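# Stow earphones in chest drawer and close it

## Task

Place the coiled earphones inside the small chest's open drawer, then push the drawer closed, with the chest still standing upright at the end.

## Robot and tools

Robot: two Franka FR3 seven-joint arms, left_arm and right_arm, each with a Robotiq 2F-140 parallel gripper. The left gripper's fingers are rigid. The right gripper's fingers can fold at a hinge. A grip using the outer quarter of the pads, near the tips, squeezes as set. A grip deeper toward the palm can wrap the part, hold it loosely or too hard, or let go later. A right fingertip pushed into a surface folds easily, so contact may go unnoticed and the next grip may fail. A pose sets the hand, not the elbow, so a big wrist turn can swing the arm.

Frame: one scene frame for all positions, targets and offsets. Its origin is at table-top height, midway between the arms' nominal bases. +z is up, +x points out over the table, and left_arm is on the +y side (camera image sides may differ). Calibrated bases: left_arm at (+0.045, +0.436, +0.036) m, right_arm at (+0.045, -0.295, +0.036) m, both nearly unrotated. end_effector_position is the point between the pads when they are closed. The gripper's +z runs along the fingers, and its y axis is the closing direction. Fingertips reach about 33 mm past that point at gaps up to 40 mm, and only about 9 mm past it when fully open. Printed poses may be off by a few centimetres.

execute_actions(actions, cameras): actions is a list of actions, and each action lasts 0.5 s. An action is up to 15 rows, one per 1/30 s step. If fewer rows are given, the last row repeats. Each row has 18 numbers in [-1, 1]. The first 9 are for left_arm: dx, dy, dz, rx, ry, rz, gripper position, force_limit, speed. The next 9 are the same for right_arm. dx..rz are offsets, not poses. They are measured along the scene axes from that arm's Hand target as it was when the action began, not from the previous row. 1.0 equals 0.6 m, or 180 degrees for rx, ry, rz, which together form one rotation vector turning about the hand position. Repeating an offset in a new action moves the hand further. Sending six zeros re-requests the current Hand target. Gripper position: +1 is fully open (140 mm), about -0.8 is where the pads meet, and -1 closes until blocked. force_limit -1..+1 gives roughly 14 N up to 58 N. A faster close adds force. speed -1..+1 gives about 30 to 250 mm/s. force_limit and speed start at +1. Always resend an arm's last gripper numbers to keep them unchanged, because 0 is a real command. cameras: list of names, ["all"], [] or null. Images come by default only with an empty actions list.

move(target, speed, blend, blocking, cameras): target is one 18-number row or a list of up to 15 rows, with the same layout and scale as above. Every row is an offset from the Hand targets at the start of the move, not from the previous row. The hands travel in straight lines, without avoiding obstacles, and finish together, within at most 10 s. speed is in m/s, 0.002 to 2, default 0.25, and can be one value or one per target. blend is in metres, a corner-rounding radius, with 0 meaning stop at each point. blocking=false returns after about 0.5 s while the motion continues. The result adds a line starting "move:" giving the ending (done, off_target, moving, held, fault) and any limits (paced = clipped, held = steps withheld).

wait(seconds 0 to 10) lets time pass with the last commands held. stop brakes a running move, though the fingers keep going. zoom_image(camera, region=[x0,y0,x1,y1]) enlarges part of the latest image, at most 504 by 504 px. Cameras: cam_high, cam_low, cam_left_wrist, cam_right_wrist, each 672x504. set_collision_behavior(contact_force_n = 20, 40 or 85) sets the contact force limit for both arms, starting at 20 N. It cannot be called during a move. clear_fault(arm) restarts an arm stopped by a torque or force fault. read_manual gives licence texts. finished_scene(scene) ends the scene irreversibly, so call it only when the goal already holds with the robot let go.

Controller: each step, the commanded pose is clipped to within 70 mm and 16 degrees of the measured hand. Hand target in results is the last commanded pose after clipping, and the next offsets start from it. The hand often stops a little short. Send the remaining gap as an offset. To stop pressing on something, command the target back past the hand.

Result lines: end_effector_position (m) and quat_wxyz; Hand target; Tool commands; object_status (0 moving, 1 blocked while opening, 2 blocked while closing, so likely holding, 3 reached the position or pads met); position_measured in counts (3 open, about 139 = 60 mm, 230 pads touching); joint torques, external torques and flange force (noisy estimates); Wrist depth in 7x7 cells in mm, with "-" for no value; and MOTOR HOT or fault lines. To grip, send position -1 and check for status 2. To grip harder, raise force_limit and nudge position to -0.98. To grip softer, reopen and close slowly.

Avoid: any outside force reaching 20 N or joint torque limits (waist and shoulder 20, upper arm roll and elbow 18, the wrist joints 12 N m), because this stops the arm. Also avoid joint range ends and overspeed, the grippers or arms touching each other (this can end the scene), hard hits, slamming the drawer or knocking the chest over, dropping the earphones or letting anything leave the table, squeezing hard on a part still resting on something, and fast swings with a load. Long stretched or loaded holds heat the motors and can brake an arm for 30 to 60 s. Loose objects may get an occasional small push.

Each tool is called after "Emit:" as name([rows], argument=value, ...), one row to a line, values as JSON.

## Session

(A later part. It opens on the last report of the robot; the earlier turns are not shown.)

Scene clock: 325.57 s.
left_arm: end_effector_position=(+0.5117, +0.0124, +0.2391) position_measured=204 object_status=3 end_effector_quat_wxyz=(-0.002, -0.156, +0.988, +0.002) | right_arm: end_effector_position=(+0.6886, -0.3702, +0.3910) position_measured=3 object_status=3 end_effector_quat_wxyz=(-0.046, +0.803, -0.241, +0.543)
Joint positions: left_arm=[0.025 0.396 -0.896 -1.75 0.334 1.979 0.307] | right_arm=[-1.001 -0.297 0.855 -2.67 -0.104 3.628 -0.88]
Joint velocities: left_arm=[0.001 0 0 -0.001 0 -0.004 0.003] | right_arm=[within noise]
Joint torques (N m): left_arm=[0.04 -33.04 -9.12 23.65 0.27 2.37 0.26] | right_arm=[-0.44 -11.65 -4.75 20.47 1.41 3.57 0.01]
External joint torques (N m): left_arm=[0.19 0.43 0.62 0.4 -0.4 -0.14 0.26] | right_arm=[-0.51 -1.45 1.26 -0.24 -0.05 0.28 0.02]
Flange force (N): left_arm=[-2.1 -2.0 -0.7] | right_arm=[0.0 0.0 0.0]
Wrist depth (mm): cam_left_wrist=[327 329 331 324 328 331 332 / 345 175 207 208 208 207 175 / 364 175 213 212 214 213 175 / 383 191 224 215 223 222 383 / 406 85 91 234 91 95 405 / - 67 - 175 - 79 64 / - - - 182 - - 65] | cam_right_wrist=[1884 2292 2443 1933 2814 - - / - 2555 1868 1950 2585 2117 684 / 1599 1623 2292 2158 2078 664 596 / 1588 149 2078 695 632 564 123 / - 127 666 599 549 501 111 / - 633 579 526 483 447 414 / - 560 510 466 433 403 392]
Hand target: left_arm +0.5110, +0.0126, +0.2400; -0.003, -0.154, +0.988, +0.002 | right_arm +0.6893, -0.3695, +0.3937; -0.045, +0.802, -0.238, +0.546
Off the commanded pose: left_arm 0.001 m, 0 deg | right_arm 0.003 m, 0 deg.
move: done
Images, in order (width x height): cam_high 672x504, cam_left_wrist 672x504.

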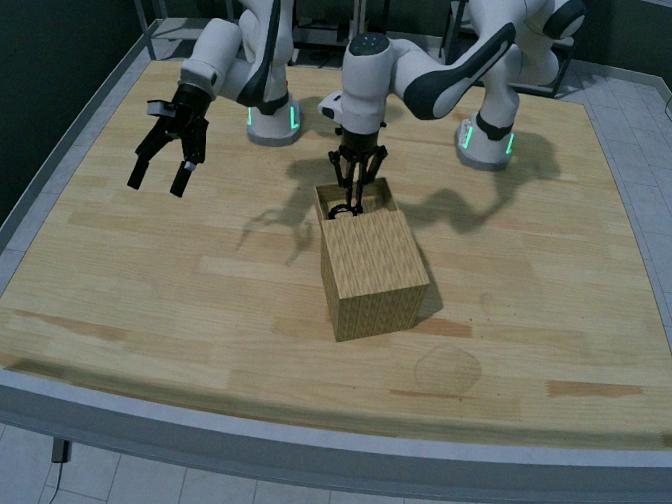

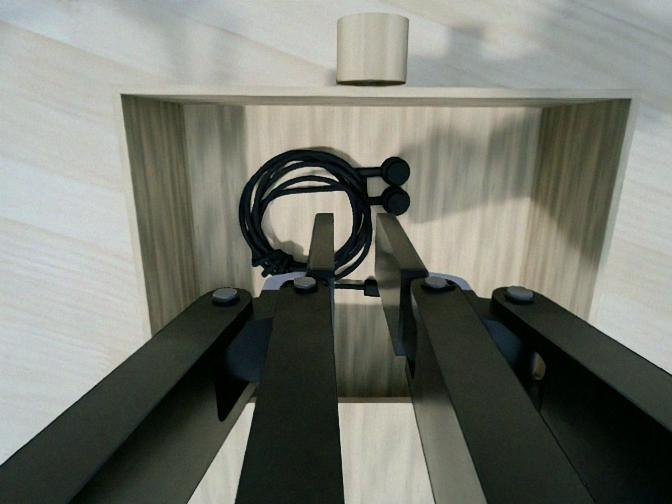

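Emit:
move([
  [0, 0, 0.1167, 0, 0, 0, -1, -1, -1, 0, 0, 0, 0, 0, 0, 1, 1, 1],
  [-0.225, -0.0627, 0.1, 0, 0, 0, -1, -1, -1, 0, 0, 0, 0, 0, 0, 1, 1, 1],
  [-0.225, -0.0627, -0.0533, 0, 0, 0, -1, -1, -1, 0, 0, 0, 0, 0, 0, 1, 1, 1],
], speed=[0.15, 0.25, 0.2], blend=[0.02, 0.03, 0], cameras=["cam_left_wrist", "cam_high"])

Scene clock: 354.07 s.
left_arm: end_effector_position=(+0.3745, -0.0240, +0.2078) position_measured=230 object_status=3 end_effector_quat_wxyz=(-0.004, -0.152, +0.988, +0.004) | right_arm: end_effector_position=(+0.6886, -0.3702, +0.3910) position_measured=3 object_status=3 end_effector_quat_wxyz=(-0.046, +0.803, -0.241, +0.543)
Joint positions: left_arm=[-0.003 0.199 -1.003 -2.052 0.194 2.142 0.181] | right_arm=[-1.001 -0.297 0.855 -2.67 -0.104 3.628 -0.88]
Joint velocities: left_arm=[0.001 -0.001 -0.001 -0.002 -0.001 0 -0.004] | right_arm=[within noise]
Joint torques (N m): left_arm=[-0.87 -23.07 -4.42 23.54 0.92 2.84 -0.12] | right_arm=[-0.48 -11.67 -4.79 20.4 1.39 3.57 0]
External joint torques (N m): left_arm=[-0.72 0.41 1 0.29 0.31 0.33 -0.12] | right_arm=[-0.46 -1.42 1.35 -0.5 -0.1 0.26 0.01]
Flange force (N): left_arm=[-1.7 -7.4 3.2] | right_arm=[0.0 0.0 0.0]
Wrist depth (mm): cam_left_wrist=[301 301 302 303 304 305 306 / 315 316 317 319 320 321 322 / 332 335 334 335 337 337 338 / 348 350 351 136 351 356 355 / 369 365 91 85 91 367 376 / - - - - - - 64 / - - - - - - 62] | cam_right_wrist=[413 2340 2316 1853 2925 - 637 / 2201 2365 1853 1967 2340 2292 697 / 1635 1599 2340 2223 2117 662 587 / 1544 149 2078 690 632 557 123 / - 128 662 602 546 500 111 / - 630 579 523 483 446 412 / - 556 508 465 437 404 391]
Hand target: left_arm +0.3760, -0.0251, +0.2080; -0.003, -0.154, +0.988, +0.002 | right_arm +0.6893, -0.3695, +0.3937; -0.045, +0.802, -0.238, +0.546
Off the commanded pose: left_arm 0.002 m, 0 deg | right_arm 0.003 m, 0 deg.
move: done
Images, in order (width x height): cam_high 672x504, cam_left_wrist 672x504.

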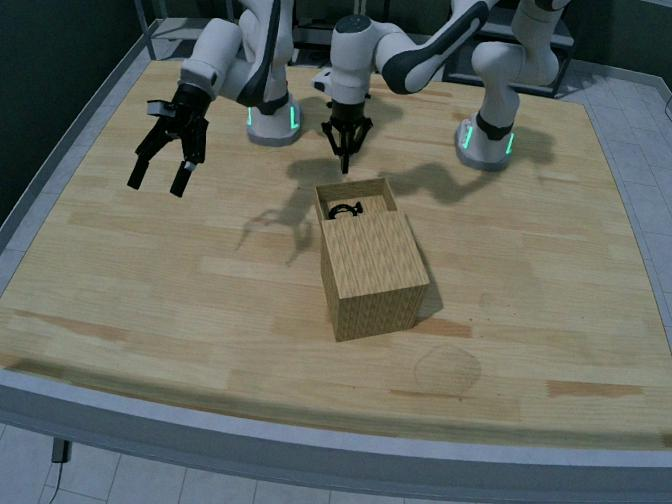

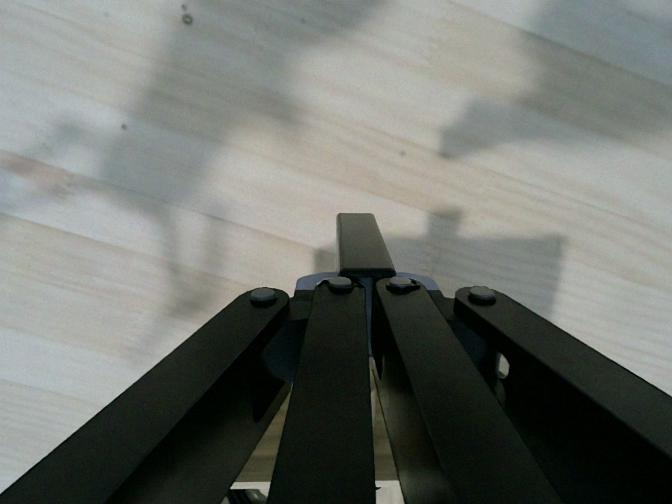

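Emit:
move([
  [0.0579, 0.0162, 0, 0, 0, 0, -1, -1, -1, 0, 0, 0, 0, 0, 0, 1, 1, 1],
  [0.2207, 0.0691, 0, 0, 0, 0, -1, -1, -1, 0, 0, 0, 0, 0, 0, 1, 1, 1],
], speed=[0.1, 0.06], blend=[0.005, 0], cameras=["cam_left_wrist", "cam_high"])

Scene clock: 367.87 s.
left_arm: end_effector_position=(+0.5075, +0.0147, +0.2088) position_measured=230 object_status=3 end_effector_quat_wxyz=(-0.003, -0.158, +0.987, +0.000) | right_arm: end_effector_position=(+0.6886, -0.3702, +0.3910) position_measured=3 object_status=3 end_effector_quat_wxyz=(-0.046, +0.803, -0.241, +0.543)
Joint positions: left_arm=[0.017 0.406 -0.872 -1.813 0.343 2.055 0.295] | right_arm=[-1.001 -0.297 0.855 -2.67 -0.104 3.628 -0.88]
Joint velocities: left_arm=[0 -0.001 0.001 0 0 -0.001 0.007] | right_arm=[within noise]
Joint torques (N m): left_arm=[-0.01 -32.68 -8.62 23.39 1.14 2.35 0.27] | right_arm=[-0.51 -11.77 -4.74 20.44 1.4 3.56 -0.04]
External joint torques (N m): left_arm=[-0.11 1.03 1.02 0.37 0.49 -0.18 0.27] | right_arm=[-0.56 -1.53 1.29 -0.34 -0.06 0.27 -0.03]
Flange force (N): left_arm=[-4.3 -6.7 1.5] | right_arm=[0.0 0.0 0.0]
Wrist depth (mm): cam_left_wrist=[303 302 304 304 304 304 305 / 317 318 318 318 318 319 320 / 333 334 335 336 335 337 337 / 353 352 348 136 346 355 356 / 372 368 91 85 91 367 375 / - - - - - - 64 / - - - - - - 62] | cam_right_wrist=[416 2246 2316 1900 2615 - 614 / 2078 2498 1822 1967 2365 2246 688 / 1671 1588 2138 2158 2097 656 593 / 1555 148 2078 697 630 561 123 / - 128 664 609 546 500 111 / - 641 579 527 485 447 413 / - 559 511 469 433 404 389]
Hand target: left_arm +0.5084, +0.0164, +0.2080; -0.003, -0.154, +0.988, +0.002 | right_arm +0.6893, -0.3695, +0.3937; -0.045, +0.802, -0.238, +0.546
Off the commanded pose: left_arm 0.002 m, 0 deg | right_arm 0.003 m, 0 deg.
move: done
Images, in order (width x height): cam_high 672x504, cam_left_wrist 672x504.

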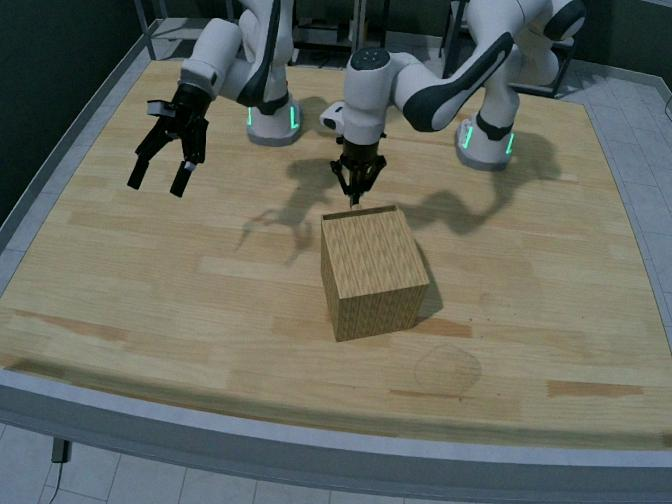

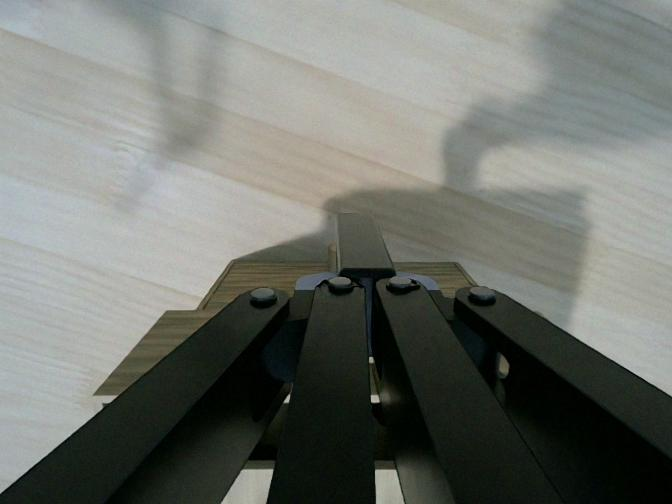

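Emit:
zoom_image(camera="cam_high", region=[300, 170, 450, 260])

Emit:
zoom_image(camera="cam_left_wrist", region=[80, 220, 520, 500])

Scaled by 3.360 from the camera's 672x504 image, which has a finer 960x720 frame.

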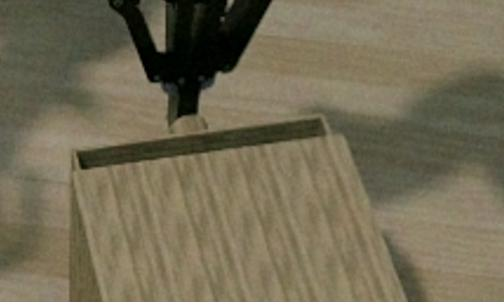

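Scaled by 1.145 from the camera's 672x504 image, which has a finer 960x720 frame.

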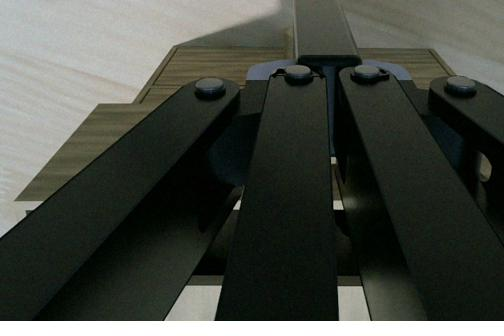

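Emit:
move([
  [0.0127, 0.0041, 0, 0, 0, 0, -1, -1, -1, 0, 0, 0, 0, 0, 0, 1, 1, 1],
  [0.0174, 0.0057, 0, 0, 0, 0, -1, -1, -1, 0, 0, 0, 0, 0, 0, 1, 1, 1],
], speed=[0.05, 0.02], blend=[0.003, 0], cameras=["cam_left_wrist", "cam_high"])

Emit:
zoom_image(camera="cam_high", region=[300, 170, 450, 260])

Emit:
zoom_image(camera="cam_left_wrist", region=[80, 220, 520, 500])

Scene clock: 382.03 s.
left_arm: end_effector_position=(+0.5178, +0.0180, +0.2089) position_measured=230 object_status=3 end_effector_quat_wxyz=(-0.003, -0.158, +0.987, +0.000) | right_arm: end_effector_position=(+0.6886, -0.3702, +0.3910) position_measured=3 object_status=3 end_effector_quat_wxyz=(-0.046, +0.803, -0.241, +0.543)
Joint positions: left_arm=[0.016 0.424 -0.863 -1.789 0.352 2.045 0.306] | right_arm=[-1.001 -0.297 0.855 -2.67 -0.104 3.628 -0.88]
Joint velocities: left_arm=[0 -0.001 0 0.001 0.002 -0.002 0.006] | right_arm=[within noise]
Joint torques (N m): left_arm=[-0.33 -33.58 -8.65 23.19 1.18 2.43 0.26] | right_arm=[-0.46 -11.75 -4.77 20.42 1.41 3.58 -0.02]
External joint torques (N m): left_arm=[-0.17 1.02 1.48 0.29 0.54 -0.09 0.26] | right_arm=[-0.47 -1.58 1.31 -0.32 -0.07 0.29 -0.01]
Flange force (N): left_arm=[-4.6 -6.9 2.1] | right_arm=[0.0 0.0 0.0]
Wrist depth (mm): cam_left_wrist=[303 302 304 304 304 304 305 / 317 317 317 317 320 318 320 / 333 335 334 335 336 336 337 / 353 353 346 136 345 354 355 / 370 367 91 85 91 365 374 / - - - - - - 64 / - - - - - - 62] | cam_right_wrist=[2097 2340 2292 1900 2711 2887 - / 2390 2470 1853 1933 2443 2201 688 / 1611 1635 2365 2179 2158 658 593 / 1588 149 2097 695 635 560 123 / - 128 658 601 545 502 111 / - 635 576 526 486 447 412 / - 553 510 472 436 402 389]
Hand target: left_arm +0.5188, +0.0198, +0.2080; -0.003, -0.154, +0.988, +0.002 | right_arm +0.6893, -0.3695, +0.3937; -0.045, +0.802, -0.238, +0.546
Off the commanded pose: left_arm 0.002 m, 0 deg | right_arm 0.003 m, 0 deg.
move: done; blend cut to 0.0015 m at target 1
Images, in order (width x height): cam_high 672x504, cam_left_wrist 672x504.

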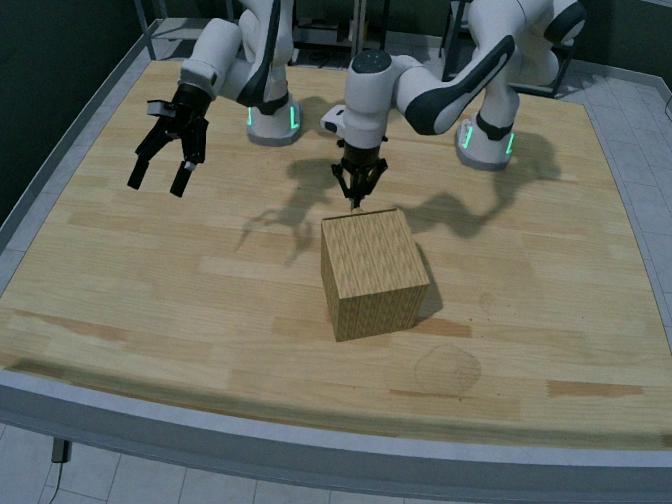

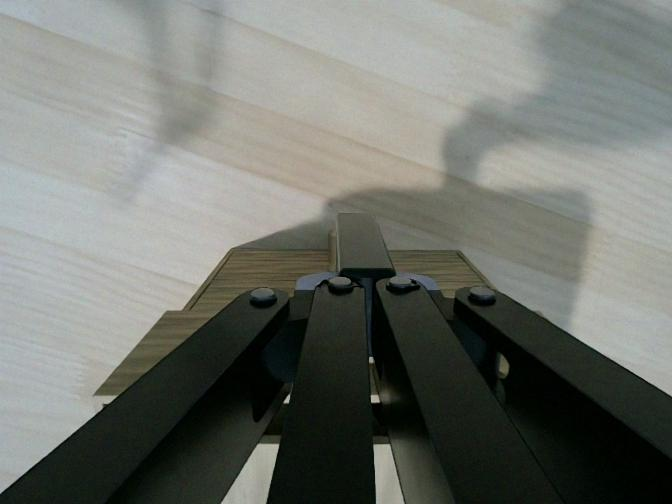

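Scaled by 3.360 from the camera's 672x504 image, which has a finer 960x720 frame.

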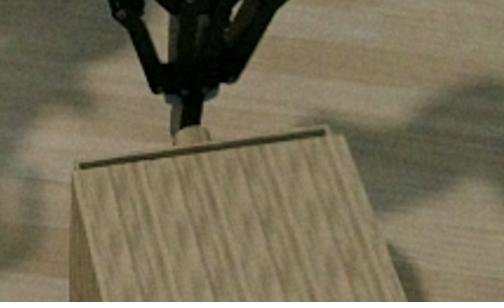

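Scaled by 1.145 from the camera's 672x504 image, which has a finer 960x720 frame.

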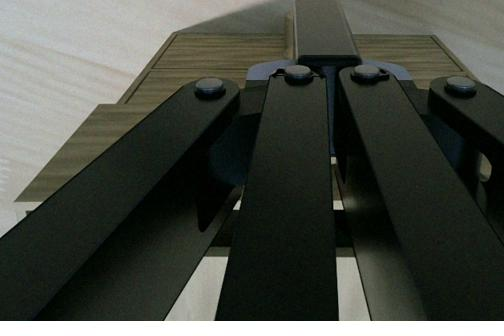

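Emit:
move([
  [0.0079, 0.0026, 0, 0, 0, 0, -1, -1, -1, 0, 0, 0, 0, 0, 0, 1, 1, 1],
], speed=0.02, cameras=["cam_left_wrist", "cam_high"])

Emit:
zoom_image(camera="cam_high", region=[300, 170, 450, 260])

Emit:
zoom_image(camera="cam_left_wrist", region=[80, 220, 520, 500])

Scene clock: 390.63 s.
left_arm: end_effector_position=(+0.5224, +0.0195, +0.2089) position_measured=230 object_status=3 end_effector_quat_wxyz=(-0.003, -0.157, +0.988, +0.000) | right_arm: end_effector_position=(+0.6886, -0.3702, +0.3910) position_measured=3 object_status=3 end_effector_quat_wxyz=(-0.046, +0.803, -0.241, +0.543)
Joint positions: left_arm=[0.016 0.432 -0.858 -1.778 0.357 2.04 0.312] | right_arm=[-1.001 -0.297 0.855 -2.67 -0.104 3.628 -0.88]
Joint torques (N m): left_arm=[-0.05 -33.87 -8.73 23.45 1.15 2.46 0.26] | right_arm=[-0.45 -11.66 -4.78 20.46 1.4 3.56 0.01]
External joint torques (N m): left_arm=[0.08 1.24 1.55 0.48 0.5 -0.06 0.26] | right_arm=[-0.49 -1.51 1.27 -0.32 -0.07 0.27 0.02]
Flange force (N): left_arm=[-5.4 -7.5 2.0] | right_arm=[0.0 0.0 0.0]
Wrist depth (mm): cam_left_wrist=[303 303 302 304 304 305 306 / 317 317 318 317 318 321 321 / 332 334 335 335 335 337 337 / 352 352 344 136 333 355 355 / 373 368 91 85 91 367 376 / - - - - - - 64 / - - - - - - 62] | cam_right_wrist=[415 2316 2470 1916 2390 - 639 / 2443 2292 1868 1916 2416 2223 697 / 1697 1611 2390 2158 2058 654 593 / 1544 149 2078 695 632 567 123 / - 128 658 606 550 501 111 / - 639 577 527 482 448 413 / - 554 510 465 433 403 389]
Hand target: left_arm +0.5236, +0.0214, +0.2080; -0.003, -0.154, +0.988, +0.002 | right_arm +0.6893, -0.3695, +0.3937; -0.045, +0.802, -0.238, +0.546
Off the commanded pose: left_arm 0.002 m, 0 deg | right_arm 0.003 m, 0 deg.
move: done
Images, in order (width x height): cam_high 672x504, cam_left_wrist 672x504.

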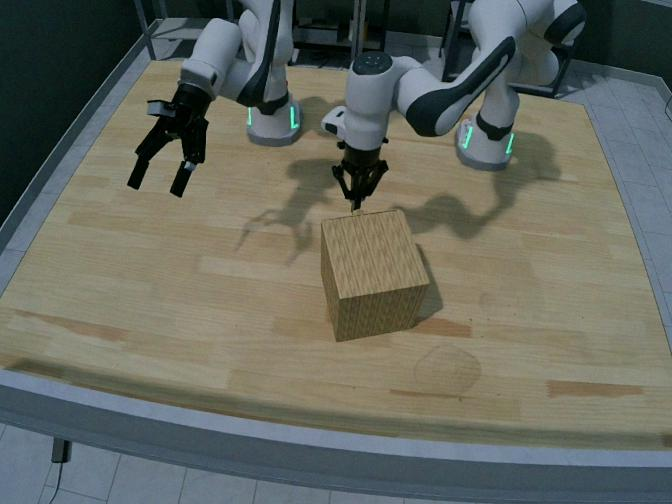

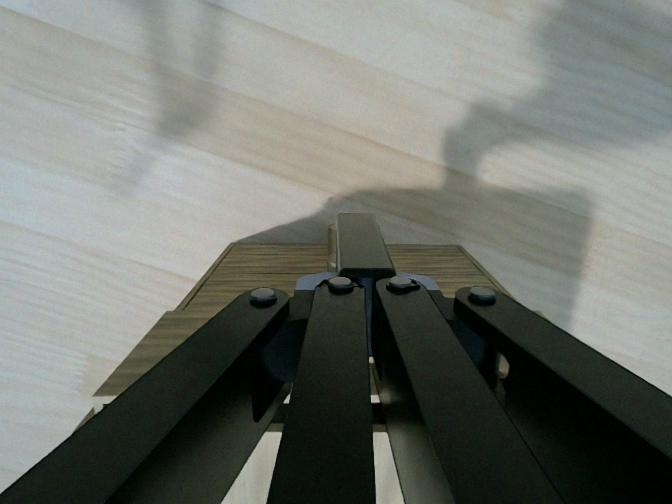

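Scaled by 3.360 from the camera's 672x504 image, which has a finer 960x720 frame.

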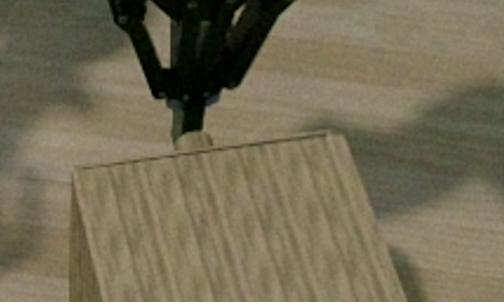

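Scaled by 1.145 from the camera's 672x504 image, which has a finer 960x720 frame.

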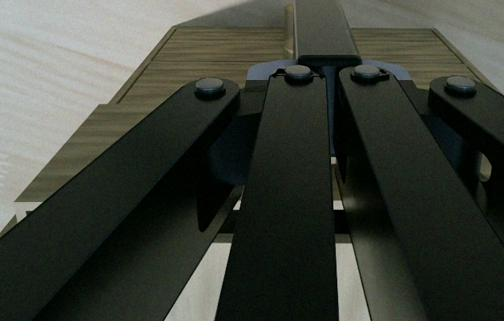

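Emit:
move([
  [0.0048, 0.0015, 0, 0, 0, 0, -1, -1, -1, 0, 0, 0, 0, 0, 0, 1, 1, 1],
], speed=0.02, cameras=["cam_left_wrist", "cam_high"])

Emit:
zoom_image(camera="cam_high", region=[310, 190, 420, 230])

Emit:
zoom_image(camera="cam_left_wrist", region=[80, 220, 520, 500])

Scene clock: 396.97 s.
left_arm: end_effector_position=(+0.5253, +0.0204, +0.2089) position_measured=230 object_status=3 end_effector_quat_wxyz=(-0.003, -0.157, +0.988, +0.000) | right_arm: end_effector_position=(+0.6886, -0.3702, +0.3910) position_measured=3 object_status=3 end_effector_quat_wxyz=(-0.046, +0.803, -0.241, +0.543)
Joint positions: left_arm=[0.015 0.437 -0.855 -1.771 0.359 2.037 0.316] | right_arm=[-1.001 -0.297 0.855 -2.67 -0.104 3.628 -0.88]
Joint torques (N m): left_arm=[-0.38 -34.06 -8.69 23.53 1.17 2.51 0.28] | right_arm=[-0.47 -11.77 -4.74 20.44 1.4 3.54 -0.01]
External joint torques (N m): left_arm=[-0.26 1.21 1.63 0.62 0.52 -0.02 0.28] | right_arm=[-0.47 -1.54 1.35 -0.33 -0.07 0.25 0]
Flange force (N): left_arm=[-5.8 -8.9 2.1] | right_arm=[0.0 0.0 0.0]
Wrist depth (mm): cam_left_wrist=[302 302 303 302 304 305 304 / 317 317 317 318 318 320 320 / 334 334 336 336 337 336 336 / 351 351 345 136 320 354 356 / 373 367 91 85 91 244 375 / - - - - - - 64 / - - - - - - 62] | cam_right_wrist=[409 2268 2365 1884 2678 2443 1647 / 2340 2498 1933 1916 2416 2223 699 / 1697 1599 2117 2158 2040 656 590 / 1566 149 2078 697 637 564 123 / - 128 674 607 542 501 111 / - 644 580 524 482 450 415 / - 559 510 467 434 406 389]
Hand target: left_arm +0.5265, +0.0223, +0.2080; -0.003, -0.154, +0.988, +0.002 | right_arm +0.6893, -0.3695, +0.3937; -0.045, +0.802, -0.238, +0.546
Off the commanded pose: left_arm 0.002 m, 0 deg | right_arm 0.003 m, 0 deg.
move: done
Images, in order (width x height): cam_high 672x504, cam_left_wrist 672x504.

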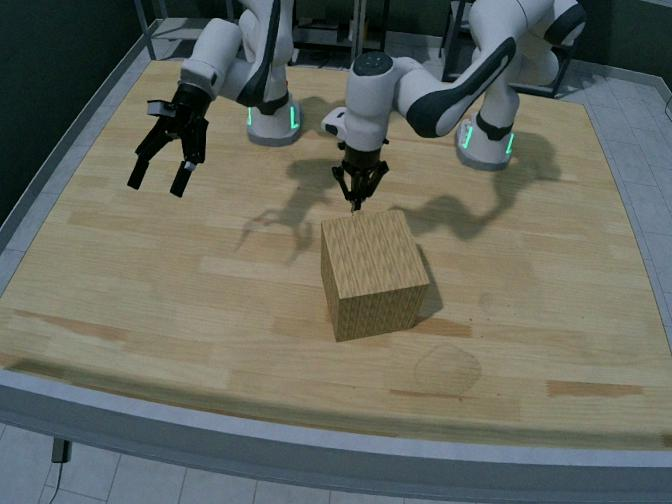

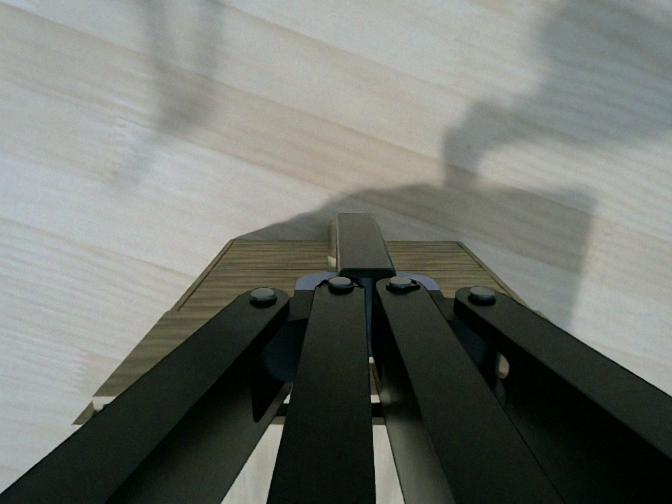

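Scaled by 4.582 from the camera's 672x504 image, which has a finer 960x720 frame.

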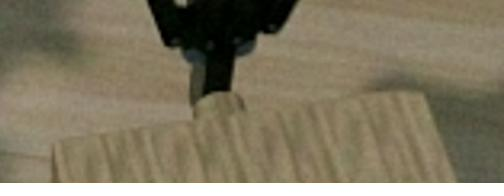

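Scaled by 1.145 from the camera's 672x504 image, which has a finer 960x720 frame.

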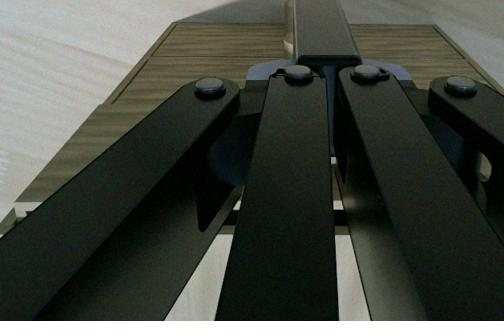

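Emit:
move([
  [0.0048, 0.0015, 0, 0, 0, 0, -1, -1, -1, 0, 0, 0, 0, 0, 0, 1, 1, 1],
], speed=0.02, cameras=["cam_left_wrist", "cam_high"])

Emit:
zoom_image(camera="cam_left_wrist", region=[60, 220, 300, 460])

Scene clock: 406.07 s.
left_arm: end_effector_position=(+0.5282, +0.0213, +0.2089) position_measured=230 object_status=3 end_effector_quat_wxyz=(-0.003, -0.157, +0.988, +0.000) | right_arm: end_effector_position=(+0.6886, -0.3702, +0.3910) position_measured=3 object_status=3 end_effector_quat_wxyz=(-0.046, +0.803, -0.241, +0.543)
Joint positions: left_arm=[0.014 0.442 -0.851 -1.763 0.362 2.034 0.319] | right_arm=[-1.001 -0.297 0.855 -2.67 -0.104 3.628 -0.88]
Joint torques (N m): left_arm=[-0.33 -34.67 -8.7 23.89 1.19 2.5 0.31] | right_arm=[-0.49 -11.71 -4.74 20.43 1.39 3.57 -0.02]
External joint torques (N m): left_arm=[-0.33 0.91 1.62 0.93 0.54 -0.02 0.31] | right_arm=[-0.52 -1.58 1.29 -0.25 -0.08 0.3 -0.01]
Flange force (N): left_arm=[-6.1 -9.4 1.4] | right_arm=[0.0 0.0 0.0]
Wrist depth (mm): cam_left_wrist=[302 303 304 303 304 304 304 / 317 317 318 319 319 320 320 / 334 335 335 336 335 335 336 / 351 351 345 136 312 354 354 / 373 368 91 85 91 204 376 / - - - - - - 64 / - - - - - - 62] | cam_right_wrist=[402 2268 2292 1853 2887 2179 652 / 2779 2416 1933 1933 2416 2246 686 / 1588 1588 2443 2138 2058 666 588 / 1544 149 2117 680 623 561 123 / - 128 678 604 545 501 111 / - 623 580 526 484 450 412 / - 554 510 468 435 403 388]
Hand target: left_arm +0.5293, +0.0232, +0.2080; -0.003, -0.154, +0.988, +0.002 | right_arm +0.6893, -0.3695, +0.3937; -0.045, +0.802, -0.238, +0.546
Off the commanded pose: left_arm 0.002 m, 0 deg | right_arm 0.003 m, 0 deg.
move: done
Images, in order (width x height): cam_high 672x504, cam_left_wrist 672x504.

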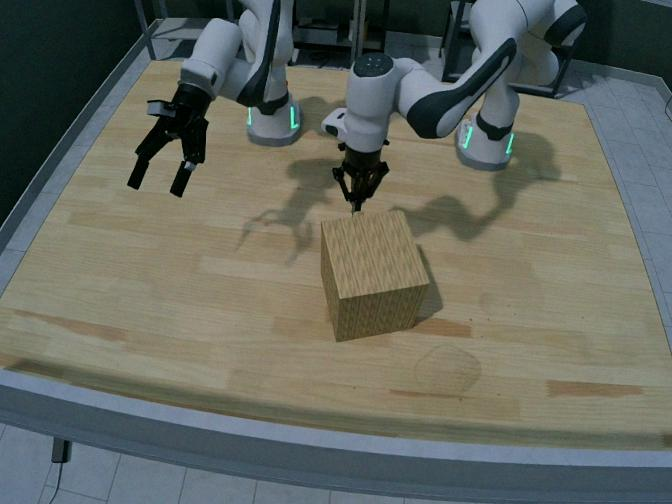

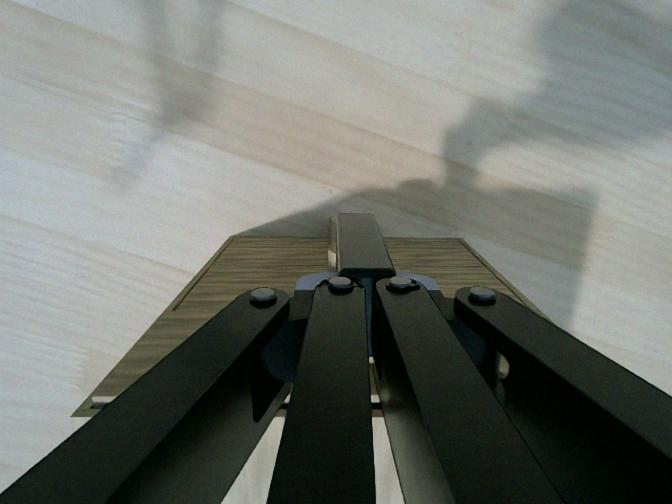

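Scaled by 2.100 from the camera's 672x504 image, which has a finer 960x720 frame.

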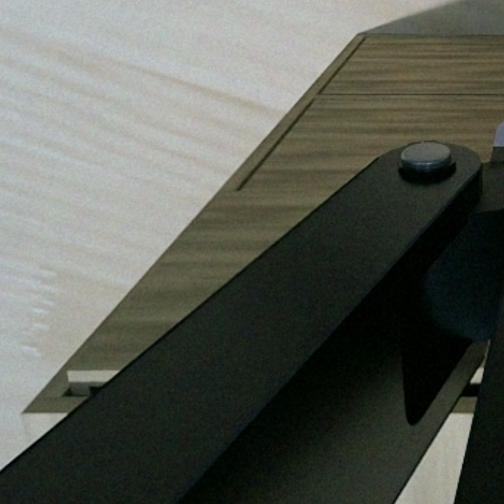

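Emit:
move([
  [0.0048, 0.0015, 0, 0, 0, 0, -1, -1, -1, 0, 0, 0, 0, 0, 0, 1, 1, 1],
], speed=0.02, cameras=["cam_left_wrist", "cam_high"])

Emit:
zoom_image(camera="cam_left_wrist", region=[60, 220, 300, 460])

Scene clock: 424.30 s.
left_arm: end_effector_position=(+0.5311, +0.0222, +0.2089) position_measured=230 object_status=3 end_effector_quat_wxyz=(-0.003, -0.157, +0.988, +0.000) | right_arm: end_effector_position=(+0.6886, -0.3702, +0.3910) position_measured=3 object_status=3 end_effector_quat_wxyz=(-0.046, +0.803, -0.241, +0.543)
Joint positions: left_arm=[0.013 0.447 -0.848 -1.756 0.364 2.031 0.322] | right_arm=[-1.001 -0.297 0.855 -2.67 -0.104 3.628 -0.88]
Joint velocities: left_arm=[-0.001 0.001 0.003 0 0.001 -0.002 0.004] | right_arm=[within noise]
Joint torques (N m): left_arm=[-0.29 -34.36 -8.88 23.61 1.21 2.41 0.26] | right_arm=[-0.44 -11.71 -4.8 20.43 1.42 3.56 0]
External joint torques (N m): left_arm=[-0.19 1.47 1.59 0.7 0.56 -0.11 0.26] | right_arm=[-0.53 -1.53 1.18 -0.3 -0.04 0.28 0.01]
Flange force (N): left_arm=[-6.5 -9.9 2.0] | right_arm=[0.0 0.0 0.0]
Wrist depth (mm): cam_left_wrist=[303 302 303 302 304 304 305 / 317 317 318 320 319 320 321 / 332 334 334 335 336 336 336 / 351 353 299 136 303 350 355 / 371 365 91 85 91 197 378 / - - - - - - 64 / - - - - - - 62] | cam_right_wrist=[406 2268 2316 1916 2964 2246 1778 / 2390 2416 1793 1967 2390 2179 686 / 1684 1588 2316 2117 2117 666 594 / 1599 149 2058 695 626 561 123 / - 127 664 601 546 501 111 / - 628 580 529 484 446 416 / - 553 506 467 433 406 393]
Hand target: left_arm +0.5322, +0.0241, +0.2080; -0.003, -0.154, +0.988, +0.002 | right_arm +0.6893, -0.3695, +0.3937; -0.045, +0.802, -0.238, +0.546
Off the commanded pose: left_arm 0.002 m, 0 deg | right_arm 0.003 m, 0 deg.
move: done
Images, in order (width x height): cam_high 672x504, cam_left_wrist 672x504.

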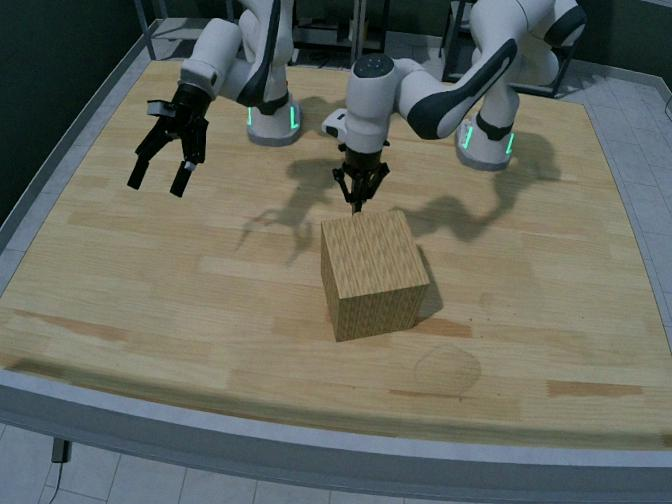

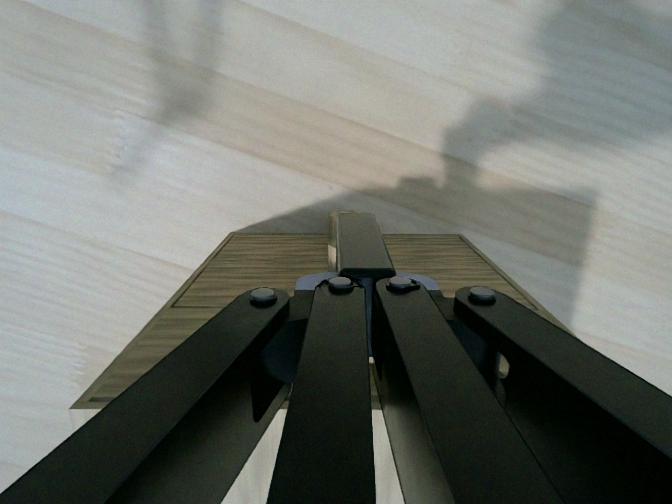

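Scaled by 2.100 from the camera's 672x504 image, which has a finer 960x720 frame.

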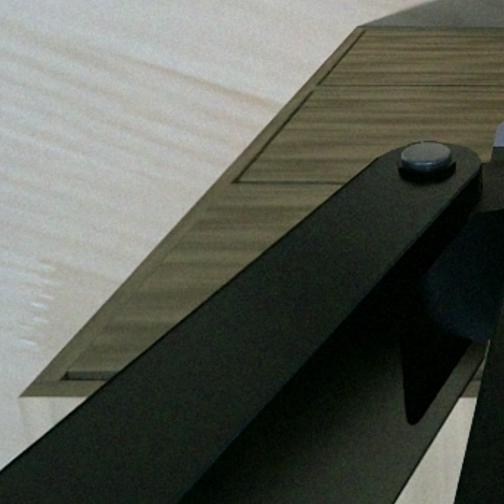

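Emit:
move([
  [0.0040, 0.0013, 0, 0, 0, 0, -1, -1, -1, 0, 0, 0, 0, 0, 0, 1, 1, 1],
], speed=0.02, cameras=["cam_left_wrist"])

Emit:
zoom_image(camera="cam_left_wrist", region=[60, 220, 300, 460])

Scene clock: 430.13 s.
left_arm: end_effector_position=(+0.5322, +0.0225, +0.2088) position_measured=230 object_status=3 end_effector_quat_wxyz=(-0.004, -0.156, +0.988, +0.000) | right_arm: end_effector_position=(+0.6886, -0.3702, +0.3910) position_measured=3 object_status=3 end_effector_quat_wxyz=(-0.046, +0.803, -0.241, +0.543)
Joint positions: left_arm=[0.011 0.451 -0.846 -1.75 0.365 2.028 0.325] | right_arm=[-1.001 -0.297 0.855 -2.67 -0.104 3.628 -0.88]
Joint velocities: left_arm=[0.001 0.001 -0.002 0.001 0 -0.003 0.001] | right_arm=[within noise]
Joint torques (N m): left_arm=[-0.17 -34.57 -8.61 24 1.4 2.65 0.3] | right_arm=[-0.52 -11.75 -4.8 20.41 1.39 3.57 0.01]
External joint torques (N m): left_arm=[-0.25 1.4 1.76 1.11 0.75 0.14 0.3] | right_arm=[-0.53 -1.51 1.29 -0.43 -0.09 0.28 0.02]
Flange force (N): left_arm=[-7.5 -11.4 2.2] | right_arm=[0.0 0.0 0.0]
Wrist depth (mm): cam_left_wrist=[302 302 304 303 304 305 306 / 317 318 318 318 318 320 321 / 333 333 334 334 336 336 337 / 351 351 295 136 298 355 355 / 371 363 91 85 91 196 375 / - - - - - - 64 / - - - - - - 62] | cam_right_wrist=[414 2292 2443 1884 2887 2058 666 / 3045 2555 2078 2003 2443 2292 682 / 1623 1623 2179 2097 2138 650 596 / 1577 149 2223 693 630 564 123 / - 128 662 607 550 500 111 / - 635 579 528 480 446 412 / - 552 508 469 433 406 391]
Hand target: left_arm +0.5346, +0.0249, +0.2080; -0.003, -0.154, +0.988, +0.002 | right_arm +0.6893, -0.3695, +0.3937; -0.045, +0.802, -0.238, +0.546
Off the commanded pose: left_arm 0.003 m, 0 deg | right_arm 0.003 m, 0 deg.
move: done
Images, in order (width x height): cam_left_wrist 672x504.

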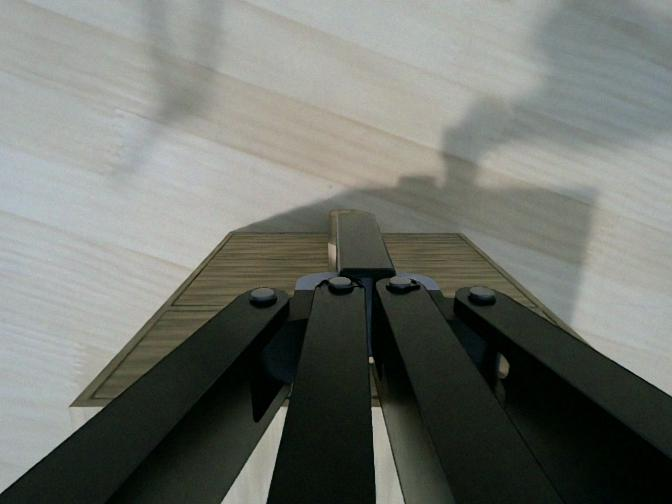

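Scaled by 2.100 from the camera's 672x504 image, which has a finer 960x720 frame.

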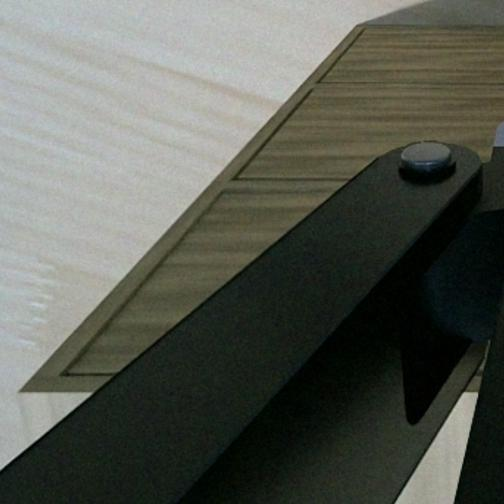

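Emit:
move([
  [0.0024, 0.0008, 0, 0, 0, 0, -1, -1, -1, 0, 0, 0, 0, 0, 0, 1, 1, 1],
  [-0.1585, -0.0515, 0, 0, 0, 0, -1, -1, -1, 0, 0, 0, 0, 0, 0, 1, 1, 1],
], speed=[0.02, 0.15], cameras=["cam_left_wrist", "cam_high"])

Emit:
zoom_image(camera="cam_high", region=[300, 180, 450, 350])

Emit:
zoom_image(camera="cam_left_wrist", region=[100, 250, 560, 504])

Scene clock: 439.93 s.
left_arm: end_effector_position=(+0.4388, -0.0058, +0.2073) position_measured=230 object_status=3 end_effector_quat_wxyz=(-0.003, -0.150, +0.989, +0.004) | right_arm: end_effector_position=(+0.6886, -0.3702, +0.3910) position_measured=3 object_status=3 end_effector_quat_wxyz=(-0.046, +0.803, -0.241, +0.543)
Joint positions: left_arm=[0.006 0.298 -0.932 -1.95 0.275 2.103 0.242] | right_arm=[-1.001 -0.297 0.855 -2.67 -0.104 3.628 -0.88]
Joint velocities: left_arm=[0 -0.001 0.001 0 0 0.001 -0.006] | right_arm=[within noise]
Joint torques (N m): left_arm=[0 -28.87 -6.49 22.56 0.08 2.86 -0.14] | right_arm=[-0.43 -11.74 -4.8 20.48 1.4 3.57 -0.02]
External joint torques (N m): left_arm=[0.1 -0.29 1.15 -0.65 -0.55 0.33 -0.14] | right_arm=[-0.37 -1.54 1.36 -0.33 -0.09 0.27 -0.01]
Flange force (N): left_arm=[1.3 4.1 1.2] | right_arm=[0.0 0.0 0.0]
Wrist depth (mm): cam_left_wrist=[299 300 302 302 303 305 306 / 313 314 317 317 319 320 321 / 330 330 334 334 336 336 337 / 348 348 351 136 350 353 356 / 368 365 91 85 91 367 376 / - - - - - - 64 / - - - - - - 62] | cam_right_wrist=[- 2340 2292 1868 2850 - 666 / - 2678 1900 1916 2416 2179 682 / 1647 1623 2246 2138 2097 654 594 / 1555 149 2078 701 630 561 123 / - 137 668 602 546 498 111 / - 628 579 527 482 447 411 / - 557 510 470 433 403 390]
Hand target: left_arm +0.4395, -0.0060, +0.2080; -0.003, -0.154, +0.988, +0.002 | right_arm +0.6893, -0.3695, +0.3937; -0.045, +0.802, -0.238, +0.546
Off the commanded pose: left_arm 0.001 m, 1 deg | right_arm 0.003 m, 0 deg.
move: done
Images, in order (width x height): cam_high 672x504, cam_left_wrist 672x504.

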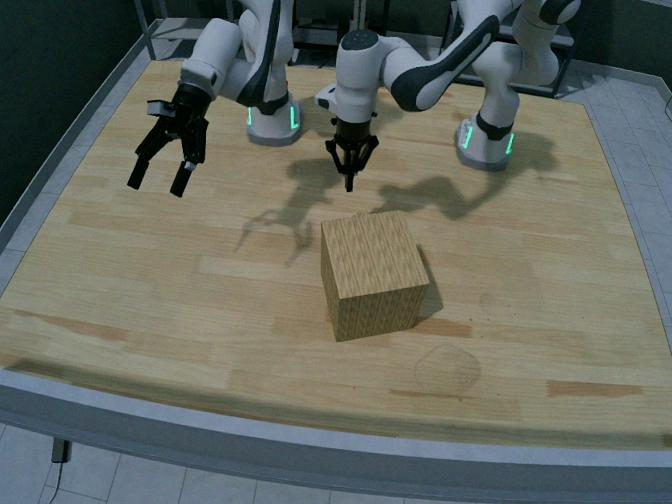

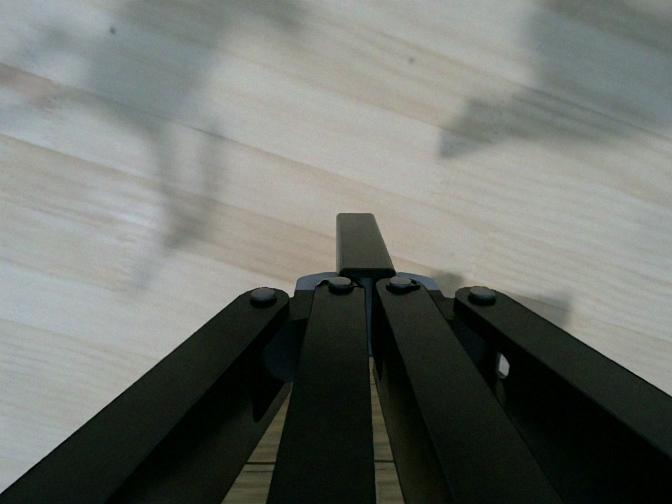

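Scaled by 2.965 from the camera's 672x504 image, which has a finer 960x720 frame.

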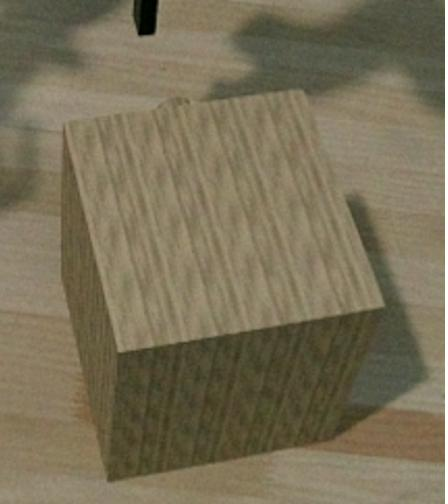

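Scaled by 1.096 from the camera's 672x504 image, which has a finer 960x720 frame.

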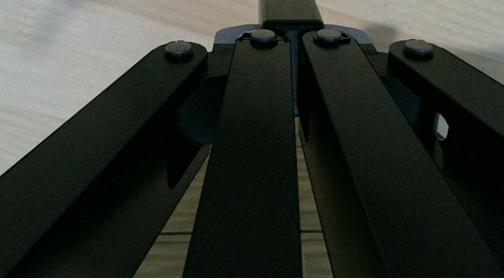

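Emit:
finished_scene(scene=2)

The scene is finished: the task was done.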